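# Stack the orange-labelled carton on the other carton

## Task

Place the carton bearing the orange label so it lies flat on top of the second carton, with the same face pointing up as it did initially; no part of it may overhang the lower carton's edge by more than 1 cm.

## Robot and tools

ROBOT. Two arms, left_arm and right_arm, each carrying an identical five-finger right hand, so hand axes and numbers mean the same on both. Base positions in the scene frame: left_arm (+0.019, +0.624, 0) m, right_arm (+0.055, -0.645, 0) m, each turned slightly about z. A post stands behind the arms. Loose objects may get brief outside nudges.

FRAMES. Scene frame: origin at table-top height midway between the nominal bases, +z up, +x out over the table, left_arm toward +y (arm names do not match image sides). Fixed cameras and the table use the scene frame. Each arm's reported hand pose, velocities and wrist-camera pose use that arm's own base frame. Commanded offsets run along the axes of that arm's current Hand target. The hand point sits 0.05 m in front of the palm, 0.15 m out from the wrist flange along the fingers. Its +z runs along straight fingers, +y out of the palm, +x across the palm away from the thumb. Straight fingers extend 0.06 to 0.07 m past the point and lie 0.06 m behind it along -y. A wrist bracket on the little-finger side can strike things; with fingers level the wrist may hang well below the point and reach the table first.

ROW LAYOUT. Every command row is one flat list of 28 numbers, each in [-1, 1], always covering both arms: left dx, dy, dz, rx, ry, rz, then left little, ring, middle, index, thumb_bend, thumb_turn, force_limit, speed; then the same 14 for the right arm. The six pose numbers are an offset (not a pose) from that arm's Hand target as it stood when the action or move began, along its own axes; 1.0 equals 0.6 m or 180 degrees, and rx, ry, rz form one rotation vector. Sending the same offset again moves further. All six at 0 asks nothing new of that arm. The controller keeps commanded orientation within 32 degrees of the measured one.

HAND NUMBERS. Finger and thumb_bend: -1 straight/open, +1 curled/closed. thumb_turn: -1 beside the palm, +1 opposite the fingers. force_limit: -1 about 0 N up to +1 at 10 N (15 N for the two thumb motors). speed: near zero at -1, full at +0.48 and above (a full stroke then takes 0.49 s); use -0.94 or slower for a gentle grip. With the thumb turned in, the hand wraps objects roughly 0.035 to 0.065 m thick. No value means keep as is: to hold a hand unchanged, resend the eight numbers of its last executed row (or, before any, its hand_measured six plus hand_force_limit and hand_speed). To squeeze harder, raise force_limit and send a target closer than hand_measured; to loosen, send one more open.

TOOLS.
execute_actions(actions, cameras): actions is a list of actions, each a table of up to 15 rows; each row is one 1/30 s step, and a short table repeats its last row to step 15. Every row in an action counts from the action's starting Hand target. Images return only for an empty actions list or when cameras names them (["all"], a list of names, or [] for none).
move(target, speed, blend, stop_force, zero, blocking, cameras): straight-line path of each hand point toward its offset. target is one 28-number row or a list of up to 15 rows, every row measured from the same starting Hand targets. speed: m/s, 0.002 to 3.2, default 0.25 (turns at twice that in rad/s), one value or one per target. blend: corner rounding in m for lists, default 0 (stop at each). stop_force: 4 to 120 N, one value for both arms; a path ends when the wrist sensor feels that much push against the motion; it requires identical hand numbers in every target and cannot combine with blocking=false. zero: true (default) re-zeroes before the move. Paths cap at 10 s, do not avoid obstacles, and may be refused near an arm's base axis. The result adds a move: line giving the ending (done, off_target, moving, held, fault) and limits (paced = pose clipped, held = steps withheld).
wait(seconds): 0 to 3600, sends nothing new. stop(): brakes a running move. zoom_image(camera, region): region [x0, y0, x1, y1] in pixels, at most 504 by 504, from that camera's latest image. show_instructions(): shows the reference images. zero_wrist_force(arm): "left_arm" or "right_arm". finished_scene(scene): ends the scene, optional scene=1; irreversible.

CAMERAS: cam_head_left, cam_head_right, cam_high, cam_low, cam_left_wrist, cam_right_wrist, each 896x504.

RESULTS. end_effector_position (m), end_effector_quat_wxyz, velocities (omitted when joints are still), Hand target (the last commanded pose after clipping; next offsets count from it, and the hand often settles slightly short of it), Joint positions and torques, Wrist force and torque in the end effector's axes (force from surface into the arm), hand_measured, hand_stopped_by (moving, target, force, stalled, fault) and hand_load_n (positive when pushed open; near 0 after a lost grip), plus MOTOR HOT or fault lines.

AVOID. Dropping the carton even a few mm, releasing it while moving, slamming or pressing hard, and anything leaving the table. An outside force around 150 N or too much joint torque stops that arm for 10 s; a command even slightly past a firm contact can trigger it. Keep arms apart: contact between them can fail the task, and closing one hand on the other's fingers counts. Motors heat when holding, stretched or pushing into unreachable poses; 85 °C brakes the arm.

Each tool is called after "Request:" as name([rows], argument=value, ...), one row to a line, values as JSON.

Reference images:

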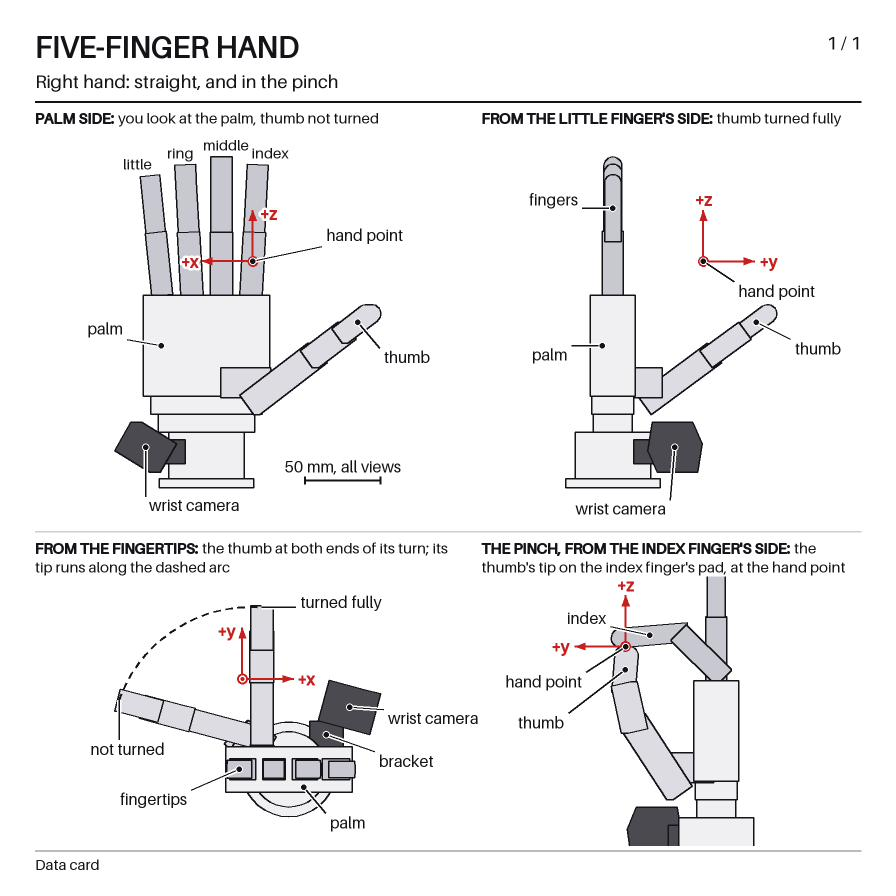

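## Session

Request:
execute_actions(actions=[])

Scene clock: 0.00 s.
left_arm: end_effector_position=(+0.7604, -0.4351, +0.2292) hand_measured=(-1.000, -1.000, -1.000, -1.000, -1.000, -1.000) hand_load_n=(+0.0, +0.5, +0.0, +0.0, +0.0, +0.0) hand_stopped_by=(target, target, target, target, target, target) hand_force_limit=0.00 hand_speed=-0.80 end_effector_quat_wxyz=(+0.196, +0.247, +0.937, -0.152) | right_arm: end_effector_position=(+0.1388, +0.3727, +0.2762) hand_measured=(-1.000, -1.000, -1.000, -1.000, -1.000, -1.000) hand_load_n=(+0.0, +0.0, +0.0, +0.0, +0.0, +0.0) hand_stopped_by=(target, target, target, target, target, target) hand_force_limit=0.00 hand_speed=-0.80 end_effector_quat_wxyz=(-0.067, +0.413, +0.830, +0.368)
Joint positions: left_arm=[-0.776 -1.097 1.469 0.702 1.638 -1.85] | right_arm=[0.321 -2.194 2.501 0.765 0.963 -0.166]
Joint velocities: within noise
Joint torques (N m): no reading
Motor temperatures (°C): left_arm=[28 33 24 33 32 37] | right_arm=[25 32 28 32 28 33]
Wrist force (N): no reading
Wrist torque (N m): no reading
Wrist force, peak (N): no reading
Hand target: left_arm +0.7604, -0.4351, +0.2292; +0.196, +0.247, +0.937, -0.152 | right_arm +0.1388, +0.3727, +0.2762; -0.067, +0.413, +0.830, +0.368

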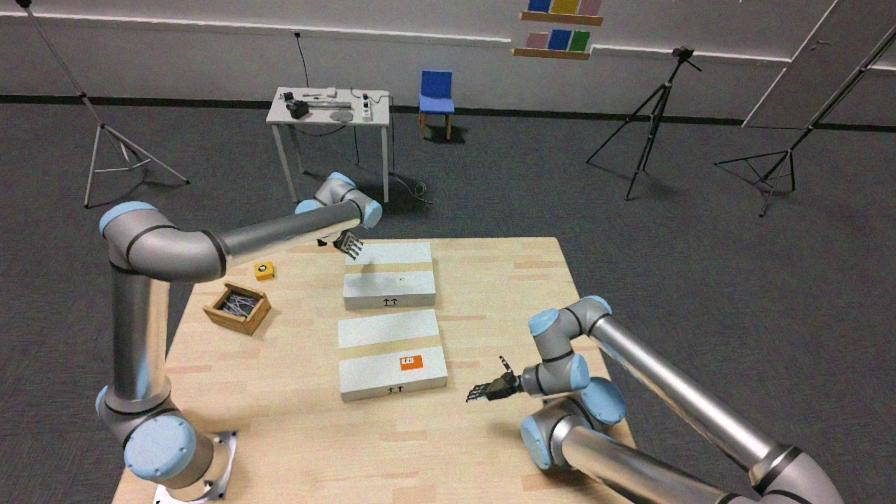

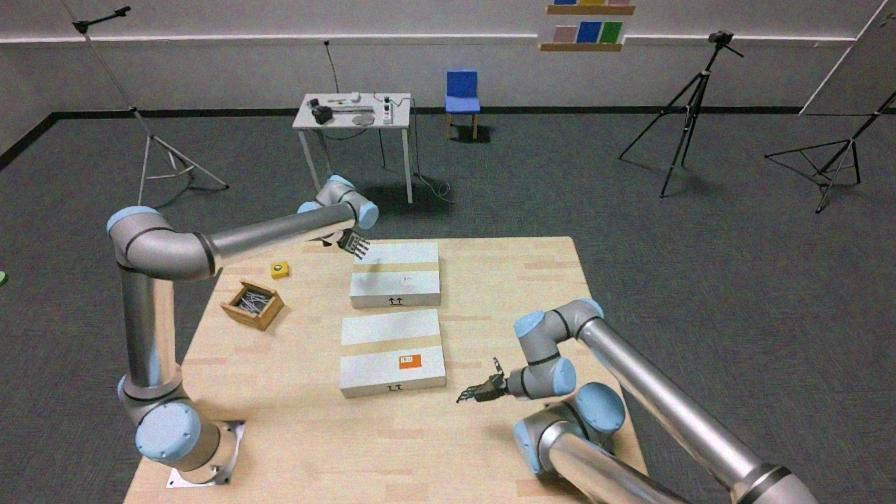

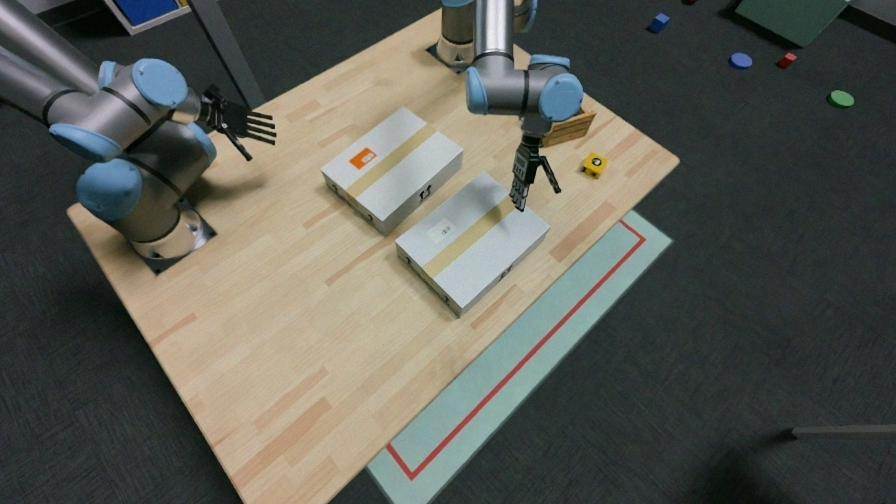

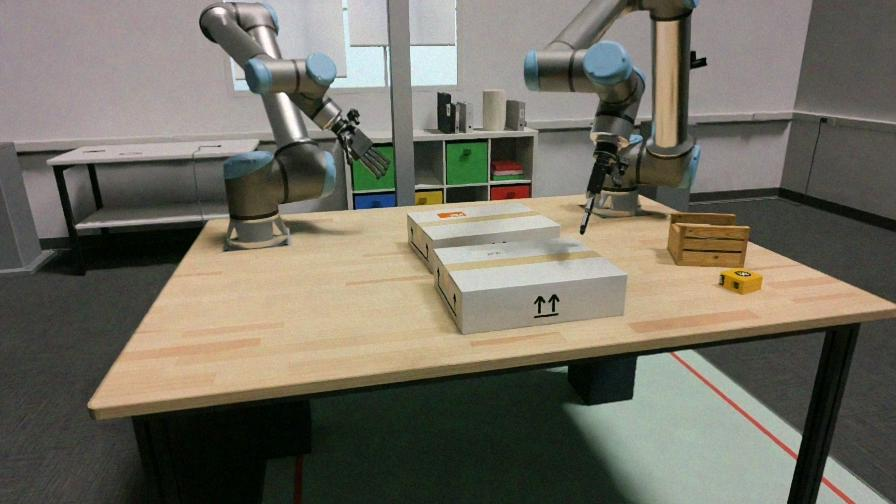

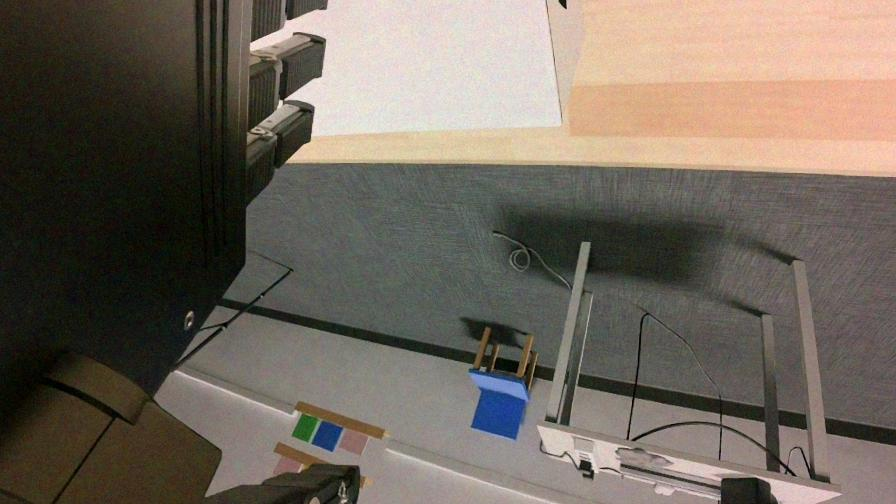

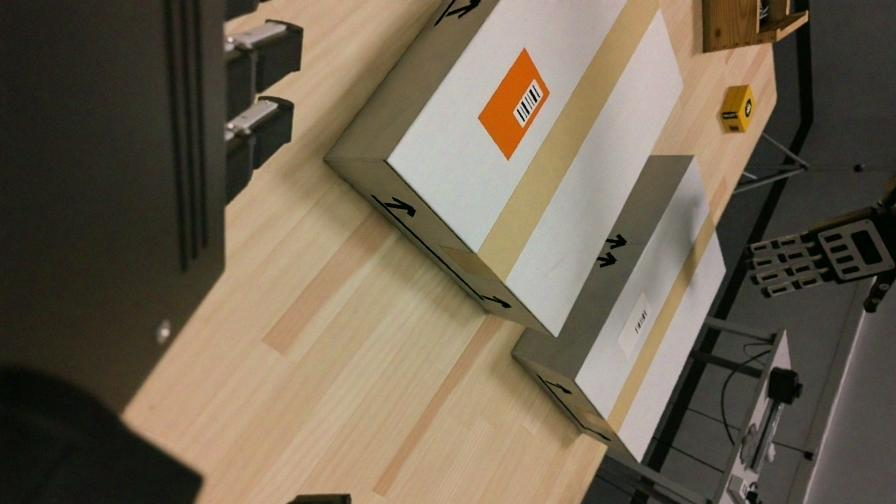

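Request:
zoom_image(camera="cam_high", region=[300, 90, 580, 330])

Request:
zoom_image(camera="cam_head_left", region=[320, 220, 470, 420])

Request:
zoom_image(camera="cam_low", region=[380, 180, 660, 350])

Request:
zoom_image(camera="cam_head_right", region=[320, 220, 470, 420])

Scaled by 1.800 from the camera's image (finer frame: 1280x720).

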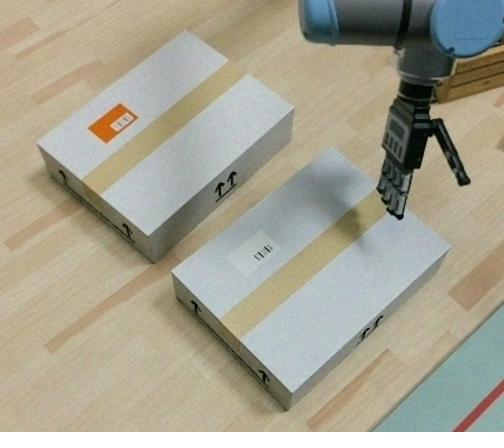

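Scaled by 2.520 from the camera's image (finer frame: 1280x720).

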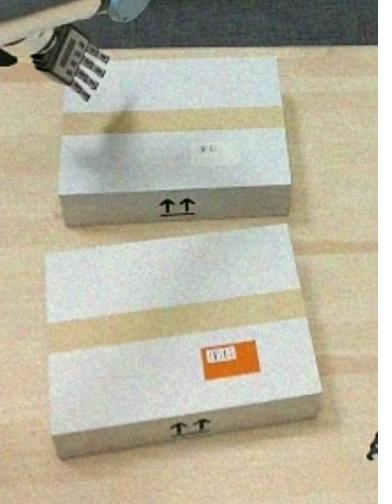

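Scaled by 1.800 from the camera's image (finer frame: 1280x720).

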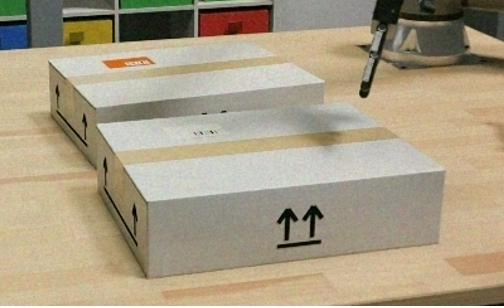

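Scaled by 2.520 from the camera's image (finer frame: 1280x720).

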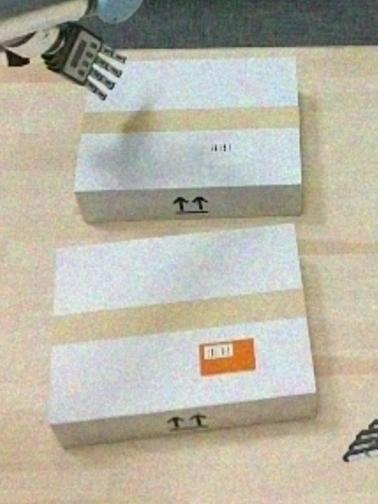

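Request:
move(target=[0.6492,-0.1857,-0.4220,-0.1039,0.1240,-0.1843, 1,1,1,1,-1,-1, 0,0, -0.2475,0.1847,-0.0553,-0.0481,-0.2935,0.6540, 1,1,1,1,-1,-1, 0,0], speed=0.25, cameras=["all"])

Scene clock: 87.10 s.
left_arm: end_effector_position=(+0.3160, -0.2744, +0.2999) hand_measured=(+1.000, +1.000, +1.000, +1.000, -1.000, -1.000) hand_load_n=(+0.0, +0.0, +0.0, +0.0, -0.5, +0.0) hand_stopped_by=(target, target, target, target, target, target) hand_force_limit=0.00 hand_speed=0.00 end_effector_quat_wxyz=(+0.000, -0.038, +0.999, +0.000) | right_arm: end_effector_position=(+0.3104, +0.2990, +0.3001) hand_measured=(+1.000, +1.000, +1.000, +1.000, -1.000, -1.000) hand_load_n=(+0.0, +0.0, +0.0, +0.0, +0.0, +0.0) hand_stopped_by=(target, target, target, target, target, target) hand_force_limit=0.00 hand_speed=0.00 end_effector_quat_wxyz=(+0.001, +1.000, +0.018, +0.000)
Joint positions: left_arm=[-1.263 -1.565 1.972 1.163 1.571 -2.91] | right_arm=[0.457 -1.477 1.879 1.169 1.572 1.992]
Joint torques (N m): left_arm=[5.65 -25.57 -48.03 1.69 -2.13 1.94] | right_arm=[-0.27 -41.91 -29.43 2.31 3.11 0.76]
Wrist force (N): left_arm=[0.3 -0.1 0.2] | right_arm=[-0.4 0.5 -0.6]
Wrist torque (N m): left_arm=[-0.03 -0.04 -0.28] | right_arm=[0.32 0.12 -0.09]
Wrist force, peak (N): left_arm=[-0.3 1.1 1.0] | right_arm=[1.2 0.5 -0.8]
Hand target: left_arm +0.3160, -0.2745, +0.2999; +0.000, -0.038, +0.999, +0.000 | right_arm +0.3103, +0.2990, +0.3001; +0.001, +1.000, +0.018, +0.000
Off the commanded pose: left_arm 0.000 m, 0 deg | right_arm 0.000 m, 0 deg.
move: done
cam_left_wrist: T_world_to_cam=[[-0.34019, 0.94008, -0.02279, 0.37287], [0.77781, 0.29493, 0.555, -0.33846], [0.52847, 0.17108, -0.83154, 0.24746]] pos_world=[0.25933, -0.29304, 0.40211]
cam_right_wrist: T_world_to_cam=[[0.2929, -0.95579, 0.026, 0.18416], [-0.80554, -0.23203, 0.54522, 0.1474], [-0.51509, -0.18064, -0.83789, 0.58292]] pos_world=[0.36505, 0.31552, 0.40327]

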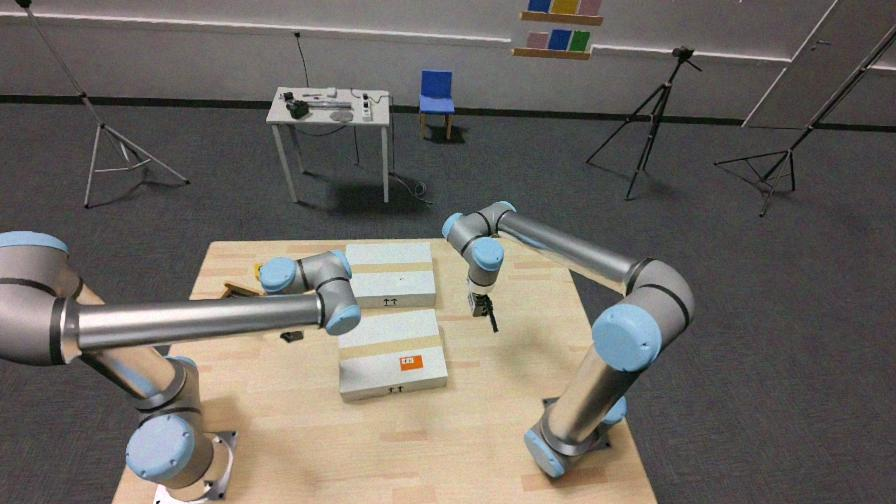

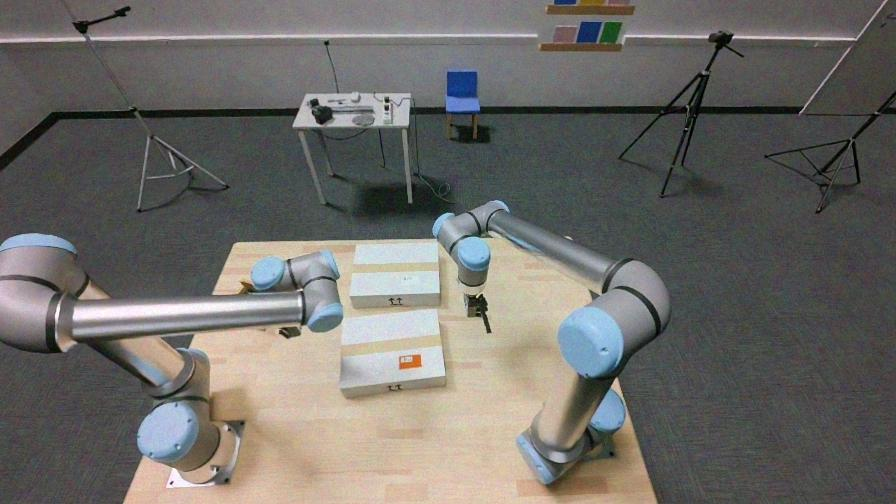

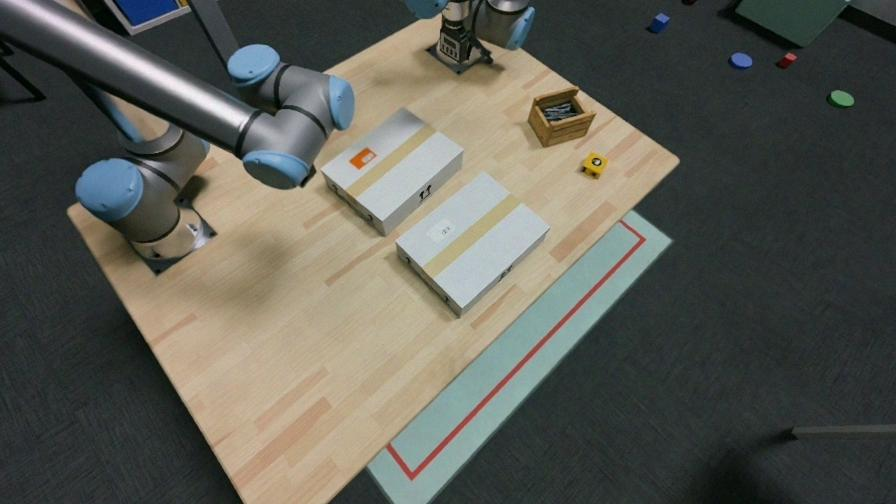

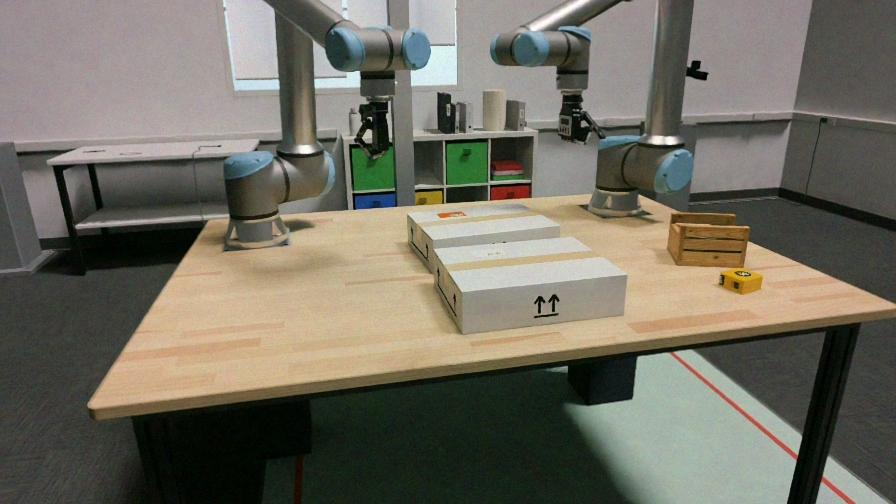

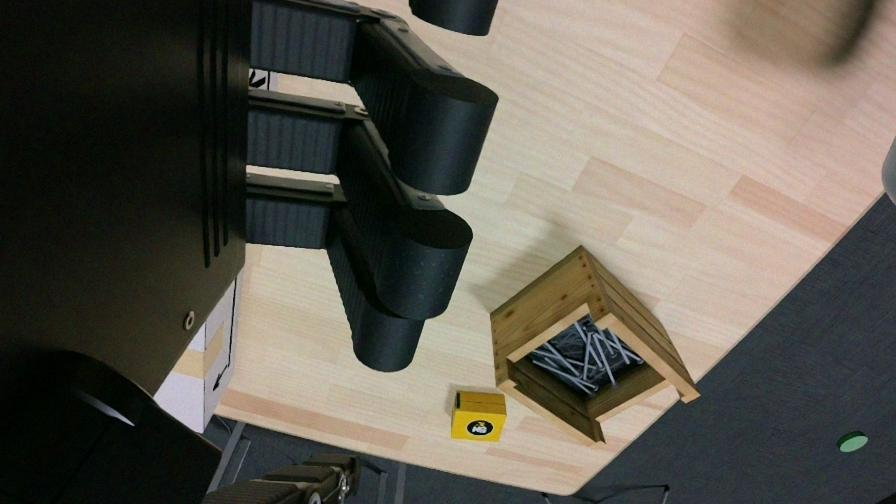

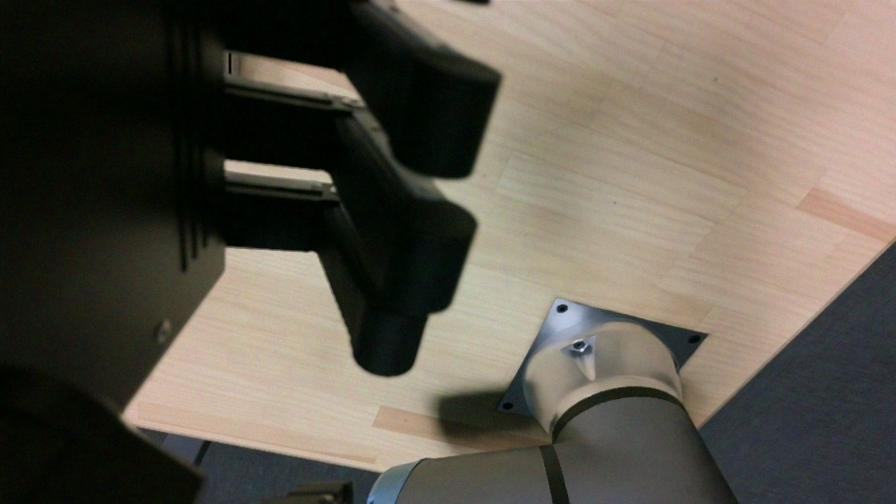

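Request:
zoom_image(camera="cam_low", region=[320, 60, 460, 180])

Request:
zoom_image(camera="cam_low", region=[520, 60, 640, 160])

Scaled by 3.600 from the camera's image (finer frame: 1280x720).

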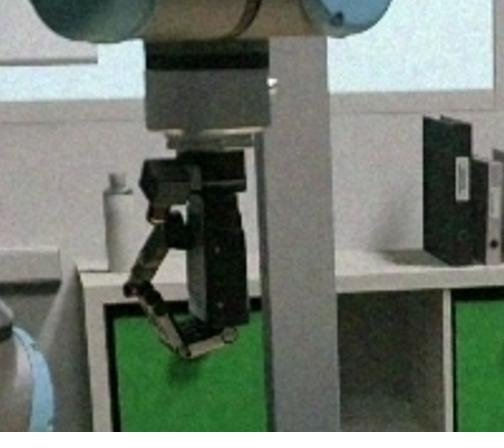

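Scaled by 4.200 from the camera's image (finer frame: 1280x720).

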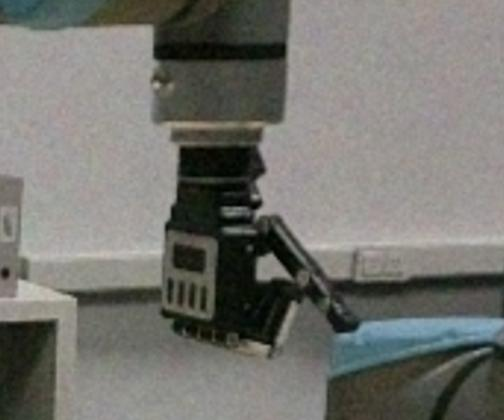

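Request:
move(target=[0,0,0.3667,0,0,0, 1,1,1,1,-1,-1, 0,0, 0,0,0.3667,0,0,0, 1,1,1,1,-1,-1, 0,0], speed=0.25, cameras=["cam_head_left","cam_head_right","cam_high","cam_low"])

Request:
zoom_image(camera="cam_low", region=[340, 160, 480, 280])

Request:
zoom_image(camera="cam_low", region=[520, 140, 660, 260])

Request:
zoom_image(camera="cam_high", region=[300, 90, 580, 330])

Request:
zoom_image(camera="cam_head_left", region=[280, 290, 520, 420])

Scene clock: 97.50 s.
left_arm: end_effector_position=(+0.3160, -0.2745, +0.0799) hand_measured=(+1.000, +1.000, +1.000, +1.000, -1.000, -1.000) hand_load_n=(+0.0, +0.5, +0.0, +0.0, +0.0, +0.0) hand_stopped_by=(target, target, target, target, target, target) hand_force_limit=0.00 hand_speed=0.00 end_effector_quat_wxyz=(+0.000, -0.038, +0.999, +0.000) | right_arm: end_effector_position=(+0.3103, +0.2987, +0.0801) hand_measured=(+1.000, +1.000, +1.000, +1.000, -1.000, -1.000) hand_load_n=(+0.0, +0.0, +0.0, +0.0, +0.0, +0.0) hand_stopped_by=(target, target, target, target, target, target) hand_force_limit=0.00 hand_speed=0.00 end_effector_quat_wxyz=(+0.001, +1.000, +0.018, +0.000)
Joint positions: left_arm=[-1.263 -1.324 2.17 0.725 1.571 -2.91] | right_arm=[0.456 -1.254 2.069 0.757 1.572 1.991]
Joint torques (N m): left_arm=[11.6 -36.57 -35.36 2.48 -1.66 3.9] | right_arm=[-2.57 -39.5 -33.52 2.27 -0.36 -0.3]
Wrist force (N): left_arm=[0.5 0.0 0.3] | right_arm=[0.2 0.4 -0.4]
Wrist torque (N m): left_arm=[0.00 -0.10 -0.17] | right_arm=[0.24 -0.08 -0.06]
Wrist force, peak (N): left_arm=[-0.1 0.5 2.8] | right_arm=[-0.3 0.6 -3.1]
Hand target: left_arm +0.3160, -0.2746, +0.0799; +0.000, -0.038, +0.999, +0.000 | right_arm +0.3103, +0.2987, +0.0801; +0.001, +1.000, +0.018, +0.000
Off the commanded pose: left_arm 0.000 m, 0 deg | right_arm 0.000 m, 0 deg.
move: done

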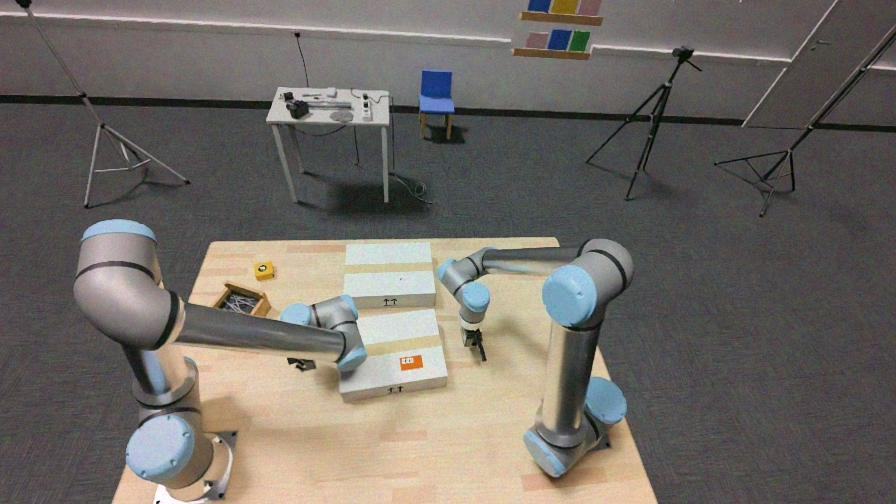

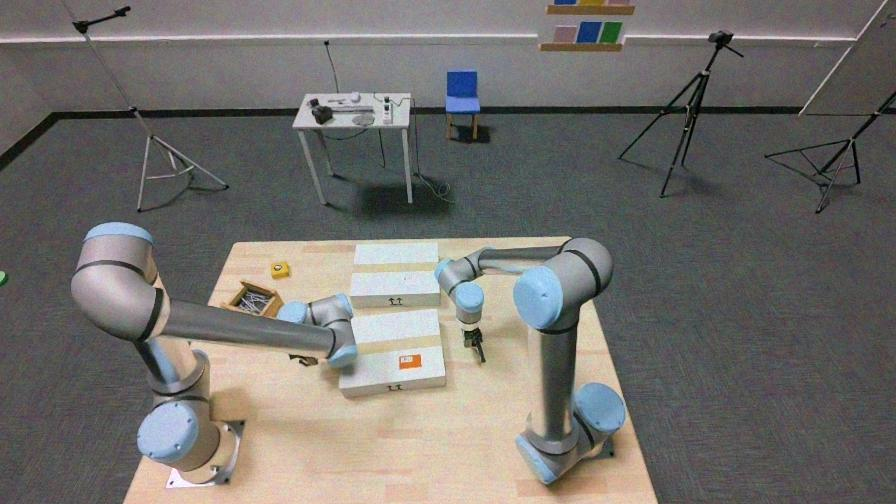

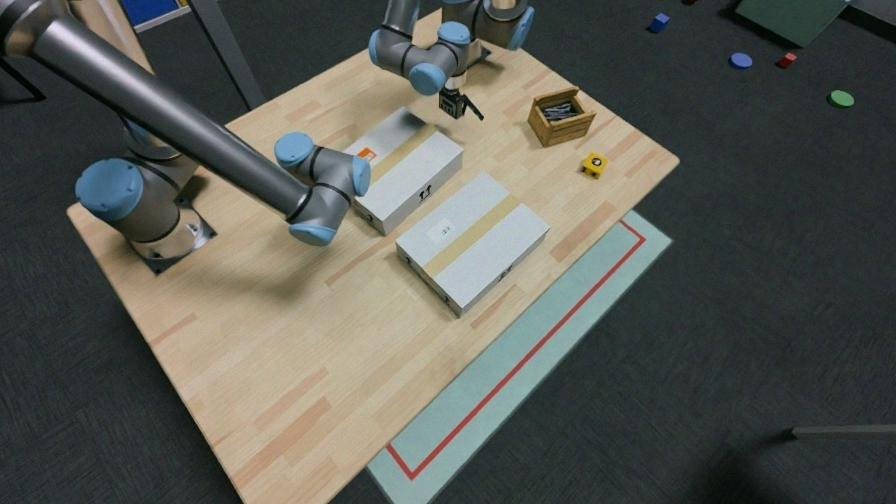

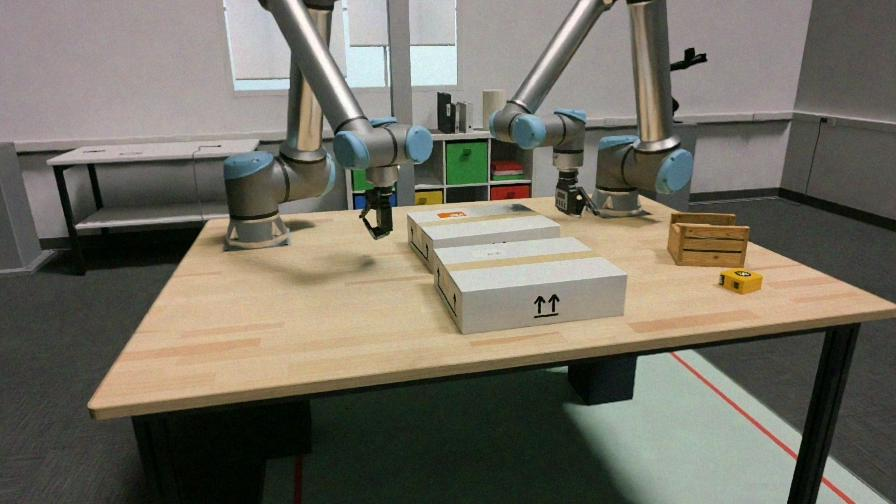

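Scaled by 3.600 from the camera's image (finer frame: 1280x720).

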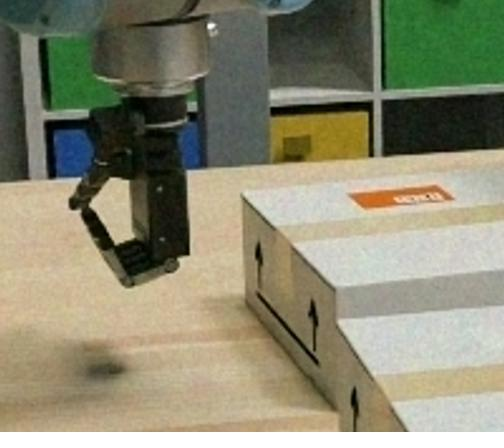

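Scaled by 3.600 from the camera's image (finer frame: 1280x720).

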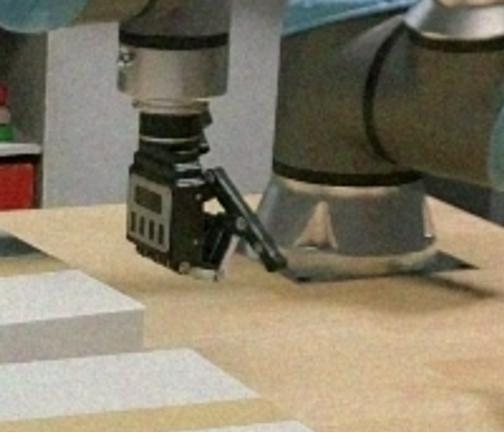

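Scaled by 1.800 from the camera's image (finer frame: 1280x720).

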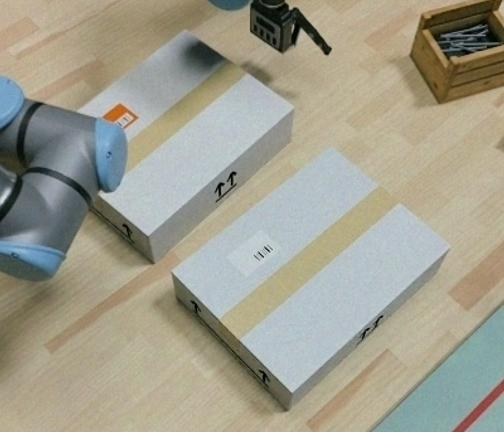

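Scaled by 2.100 from the camera's image (finer frame: 1280x720).

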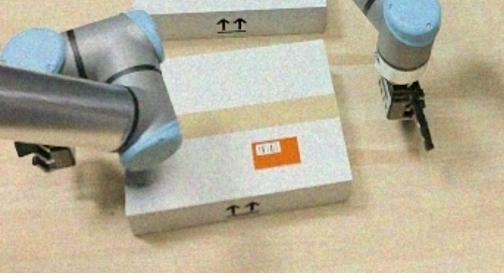

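Request:
move(target=[0,0,0.0833,0,0,0, 1,1,1,1,-1,-1, 0,0, 0,0,0.0833,0,0,0, 1,1,1,1,-1,-1, 0,0], speed=0.03, stop_force=6, cameras=["cam_head_left","cam_head_right","cam_high","cam_low"])

Request:
zoom_image(camera="cam_low", region=[340, 160, 480, 280])

Request:
zoom_image(camera="cam_low", region=[520, 140, 660, 260])

Request:
zoom_image(camera="cam_head_left", region=[280, 290, 520, 420])

Scene clock: 115.83 s.
left_arm: end_effector_position=(+0.3160, -0.2746, +0.0299) hand_measured=(+1.000, +1.000, +1.000, +1.000, -1.000, -1.000) hand_load_n=(+0.0, +0.0, +0.0, +0.0, +0.0, +0.0) hand_stopped_by=(target, target, target, target, target, target) hand_force_limit=0.00 hand_speed=0.00 end_effector_quat_wxyz=(+0.000, -0.038, +0.999, +0.000) | right_arm: end_effector_position=(+0.3103, +0.2987, +0.0301) hand_measured=(+1.000, +1.000, +1.000, +1.000, -1.000, -1.000) hand_load_n=(+0.0, +0.0, +0.0, +0.0, +0.0, +0.0) hand_stopped_by=(target, target, target, target, target, target) hand_force_limit=0.00 hand_speed=0.00 end_effector_quat_wxyz=(+0.001, +1.000, +0.018, +0.000)
Joint positions: left_arm=[-1.263 -1.246 2.194 0.622 1.571 -2.91] | right_arm=[0.456 -1.183 2.092 0.662 1.572 1.991]
Joint torques (N m): left_arm=[-5.9 -58.18 -32.65 5.95 -1.65 -1.15] | right_arm=[-10.87 -60.72 -32.89 6.33 -0.04 -1.24]
Wrist force (N): left_arm=[0.3 0.1 0.5] | right_arm=[0.4 0.5 -0.4]
Wrist torque (N m): left_arm=[0.00 -0.04 -0.20] | right_arm=[0.25 -0.14 -0.01]
Wrist force, peak (N): left_arm=[0.3 0.7 0.7] | right_arm=[0.6 -0.1 -1.0]
Hand target: left_arm +0.3160, -0.2746, +0.0299; +0.000, -0.038, +0.999, +0.000 | right_arm +0.3103, +0.2987, +0.0301; +0.001, +1.000, +0.018, +0.000
Off the commanded pose: left_arm 0.000 m, 0 deg | right_arm 0.000 m, 0 deg.
move: done

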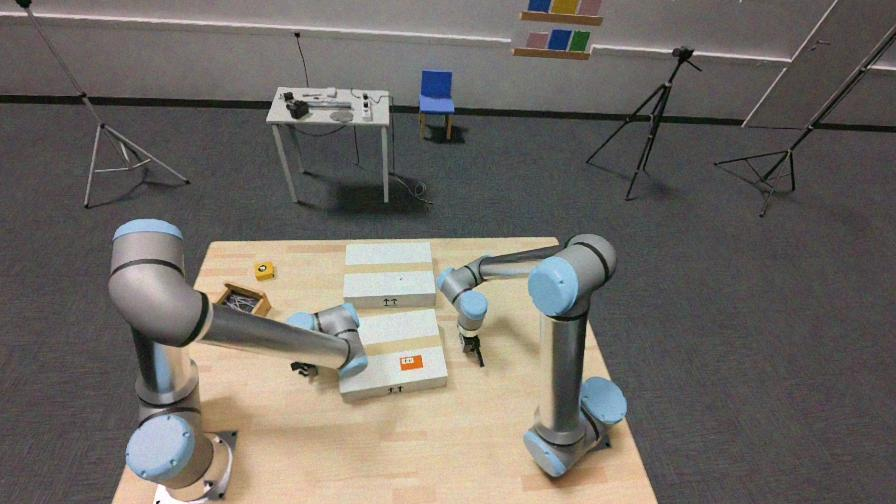

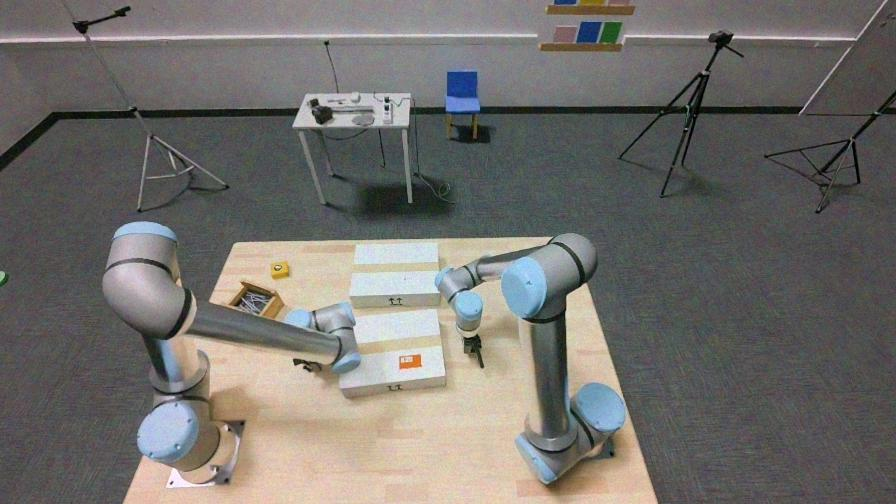

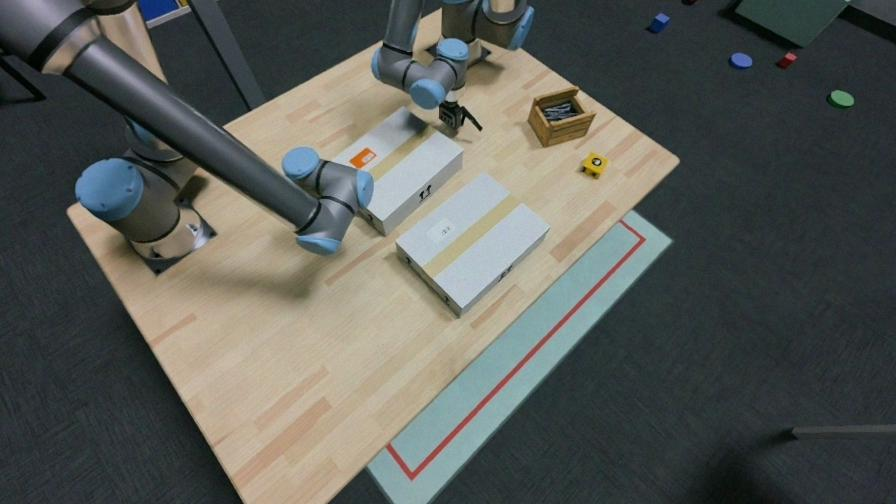

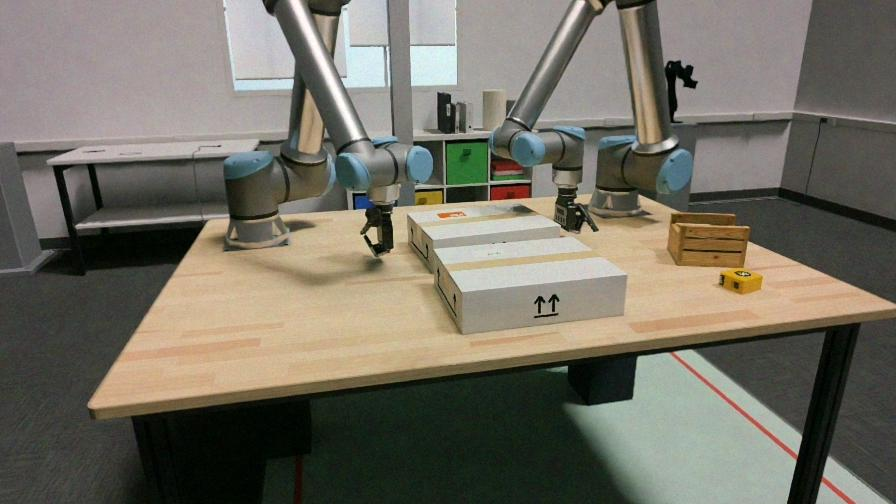

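Scaled by 3.600 from the camera's image (finer frame: 1280x720).

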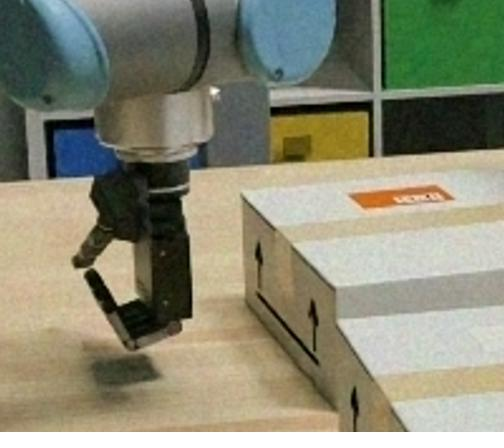

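Scaled by 3.600 from the camera's image (finer frame: 1280x720).

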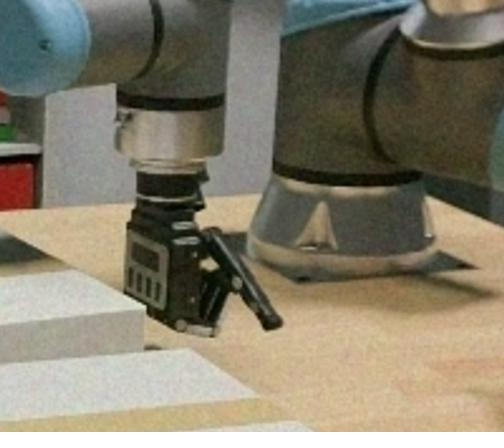

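Scaled by 2.100 from the camera's image (finer frame: 1280x720).

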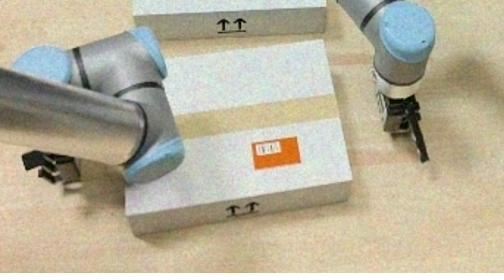

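Request:
move(target=[0,-0.0833,0,0,0,0, 1,1,1,1,-1,-1, 0,0, 0,-0.0833,0,0,0,0, 1,1,1,1,-1,-1, 0,0], speed=0.04, stop_force=8)

Request:
move(target=[0,-0.1,0,0,0,0, 1,1,1,1,-1,-1, 0,0, 0,-0.1,0,0,0,0, 1,1,1,1,-1,-1, 0,0], speed=0.01, stop_force=8, cameras=["cam_head_left","cam_head_right","cam_high","cam_low"])

Scene clock: 121.90 s.
left_arm: end_effector_position=(+0.3199, -0.3245, +0.0299) hand_measured=(+1.000, +1.000, +1.000, +1.000, -1.000, -1.000) hand_load_n=(+0.0, +0.0, +0.0, +0.0, +0.0, +0.0) hand_stopped_by=(target, target, target, target, target, target) hand_force_limit=0.00 hand_speed=0.00 end_effector_quat_wxyz=(+0.000, -0.038, +0.999, +0.000) | right_arm: end_effector_position=(+0.3085, +0.3486, +0.0300) hand_measured=(+1.000, +1.000, +1.000, +1.000, -1.000, -1.000) hand_load_n=(+0.0, +0.0, +0.0, +0.0, +0.0, +0.0) hand_stopped_by=(target, target, target, target, target, target) hand_force_limit=0.00 hand_speed=0.00 end_effector_quat_wxyz=(+0.001, +1.000, +0.018, +0.000)
Joint positions: left_arm=[-1.288 -1.195 2.111 0.654 1.571 -2.936] | right_arm=[0.549 -1.139 2.017 0.693 1.572 2.084]
Joint torques (N m): left_arm=[11.12 -61.71 -9.64 1.8 -2.44 2.54] | right_arm=[-10.25 -64.19 -16.47 1.76 1.47 -1.65]
Wrist force (N): left_arm=[0.2 -0.1 0.1] | right_arm=[0.8 0.3 -0.6]
Wrist torque (N m): left_arm=[0.01 -0.02 0.06] | right_arm=[0.25 -0.23 -0.20]
Wrist force, peak (N): left_arm=[0.2 -0.1 1.0] | right_arm=[1.1 0.6 -0.1]
Hand target: left_arm +0.3199, -0.3244, +0.0299; +0.000, -0.038, +0.999, +0.000 | right_arm +0.3085, +0.3486, +0.0300; +0.001, +1.000, +0.018, +0.000
Off the commanded pose: left_arm 0.000 m, 0 deg | right_arm 0.000 m, 0 deg.
move: done

Scene clock: 126.13 s.
left_arm: end_effector_position=(+0.3220, -0.3520, +0.0299) hand_measured=(+1.000, +1.000, +1.000, +1.000, -1.000, -1.000) hand_load_n=(+0.0, +0.0, +0.0, +0.0, +0.0, +0.0) hand_stopped_by=(target, target, target, target, target, target) hand_force_limit=0.00 hand_speed=0.00 end_effector_quat_wxyz=(+0.000, -0.038, +0.999, +0.000) | right_arm: end_effector_position=(+0.3074, +0.3809, +0.0300) hand_measured=(+1.000, +1.000, +1.000, +1.000, -1.000, -1.000) hand_load_n=(+0.0, +0.0, +0.0, +0.0, +0.0, +0.0) hand_stopped_by=(target, target, target, target, target, target) hand_force_limit=0.00 hand_speed=0.00 end_effector_quat_wxyz=(+0.001, +1.000, +0.018, +0.000)
Joint positions: left_arm=[-1.3 -1.166 2.062 0.673 1.571 -2.947] | right_arm=[0.603 -1.108 1.965 0.714 1.572 2.138]
Joint torques (N m): left_arm=[10.05 -67.26 -21.43 1.54 0.39 2.63] | right_arm=[-12.21 -69.3 -17.6 1.39 -1.26 -1.69]
Wrist force (N): left_arm=[0.8 2.7 1.0] | right_arm=[-0.1 0.0 -0.5]
Wrist torque (N m): left_arm=[0.12 -0.10 0.28] | right_arm=[0.20 -0.07 -0.29]
Wrist force, peak (N): left_arm=[0.4 10.0 -1.8] | right_arm=[1.1 9.8 -1.3]
Hand target: left_arm +0.3220, -0.3521, +0.0299; +0.000, -0.038, +0.999, +0.000 (not the last commanded pose) | right_arm +0.3074, +0.3809, +0.0300; +0.001, +1.000, +0.018, +0.000 (not the last commanded pose)
Off the commanded pose: left_arm 0.032 m, 0 deg | right_arm 0.028 m, 0 deg.
move: contact (left_arm, right_arm)

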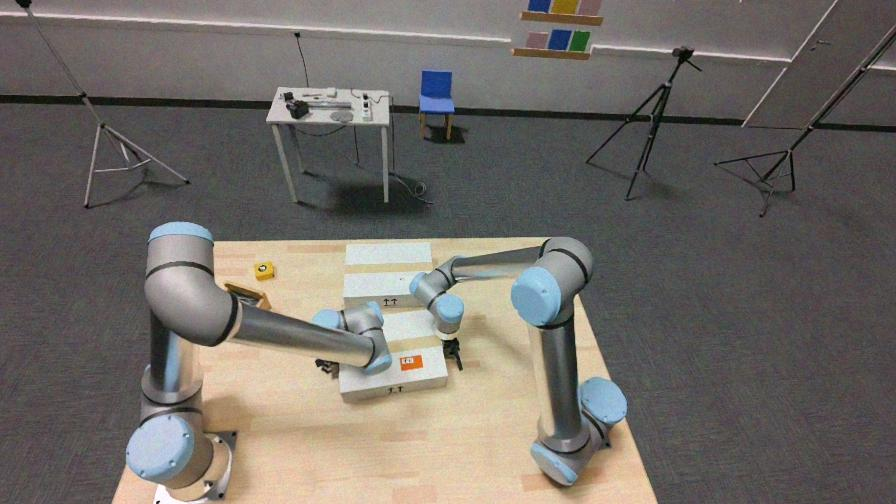

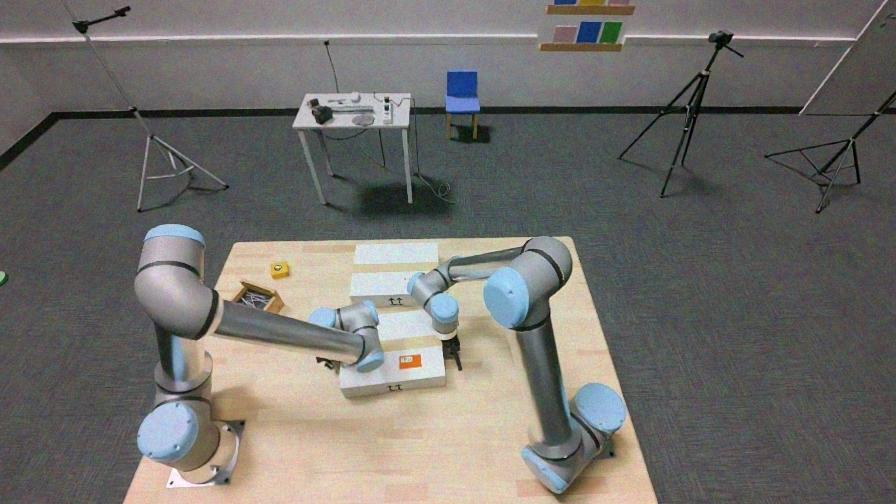

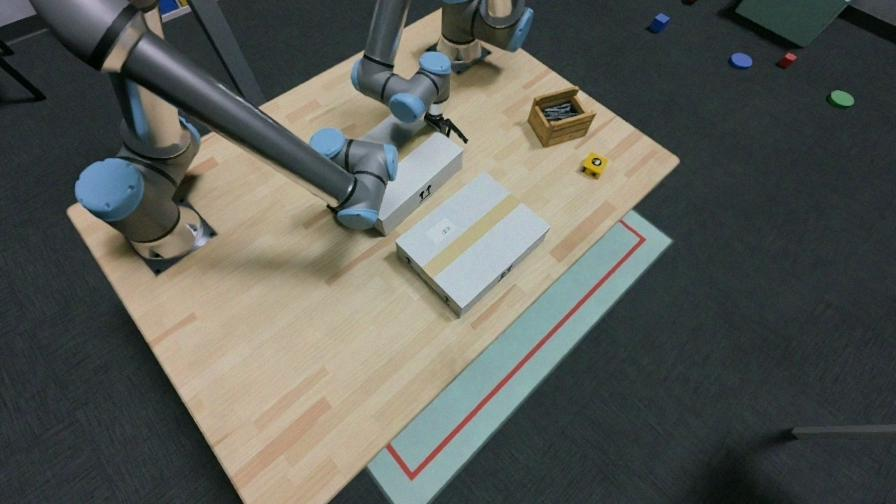

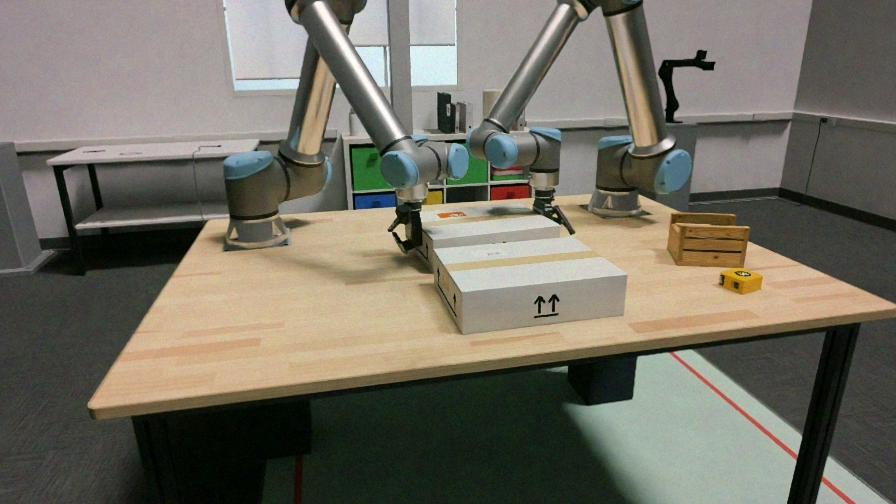

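Request:
move(target=[0,-0.03,0,0,0,0, 1,1,1,1,-1,-1, 0,0, 0,-0.03,0,0,0,0, 1,1,1,1,-1,-1, 0,0], speed=0.004, stop_force=25, zero=false)

Scene clock: 132.07 s.
left_arm: end_effector_position=(+0.3221, -0.3526, +0.0300) hand_measured=(+1.000, +1.000, +1.000, +1.000, -1.000, -1.000) hand_load_n=(+0.0, +0.0, +0.0, +0.0, +0.0, +0.0) hand_stopped_by=(target, target, target, target, target, target) hand_force_limit=0.00 hand_speed=0.00 end_effector_quat_wxyz=(+0.000, -0.038, +0.999, +0.000) | right_arm: end_effector_position=(+0.3073, +0.3814, +0.0300) hand_measured=(+1.000, +1.000, +1.000, +1.000, -1.000, -1.000) hand_load_n=(+0.0, +0.0, +0.0, +0.0, +0.0, +0.0) hand_stopped_by=(target, target, target, target, target, target) hand_force_limit=0.00 hand_speed=0.00 end_effector_quat_wxyz=(+0.001, +1.000, +0.018, +0.000)
Joint positions: left_arm=[-1.3 -1.165 2.061 0.674 1.571 -2.947] | right_arm=[0.603 -1.108 1.965 0.715 1.572 2.139]
Joint torques (N m): left_arm=[2.84 -64.68 -27.42 -5.41 0.17 2.11] | right_arm=[1.19 -67.21 -23.19 -0.85 -8.1 -1.21]
Wrist force (N): left_arm=[1.4 27.7 -7.5] | right_arm=[5.7 27.5 -4.6]
Wrist torque (N m): left_arm=[1.91 0.13 1.48] | right_arm=[2.02 -0.16 1.05]
Wrist force, peak (N): left_arm=[1.6 31.7 -5.9] | right_arm=[5.5 34.1 -5.3]
Hand target: left_arm +0.3221, -0.3525, +0.0300; +0.000, -0.038, +0.999, +0.000 (not the last commanded pose) | right_arm +0.3073, +0.3814, +0.0300; +0.001, +1.000, +0.018, +0.000 (not the last commanded pose)
Off the commanded pose: left_arm 0.017 m, 0 deg | right_arm 0.018 m, 0 deg.
move: contact (left_arm, right_arm)


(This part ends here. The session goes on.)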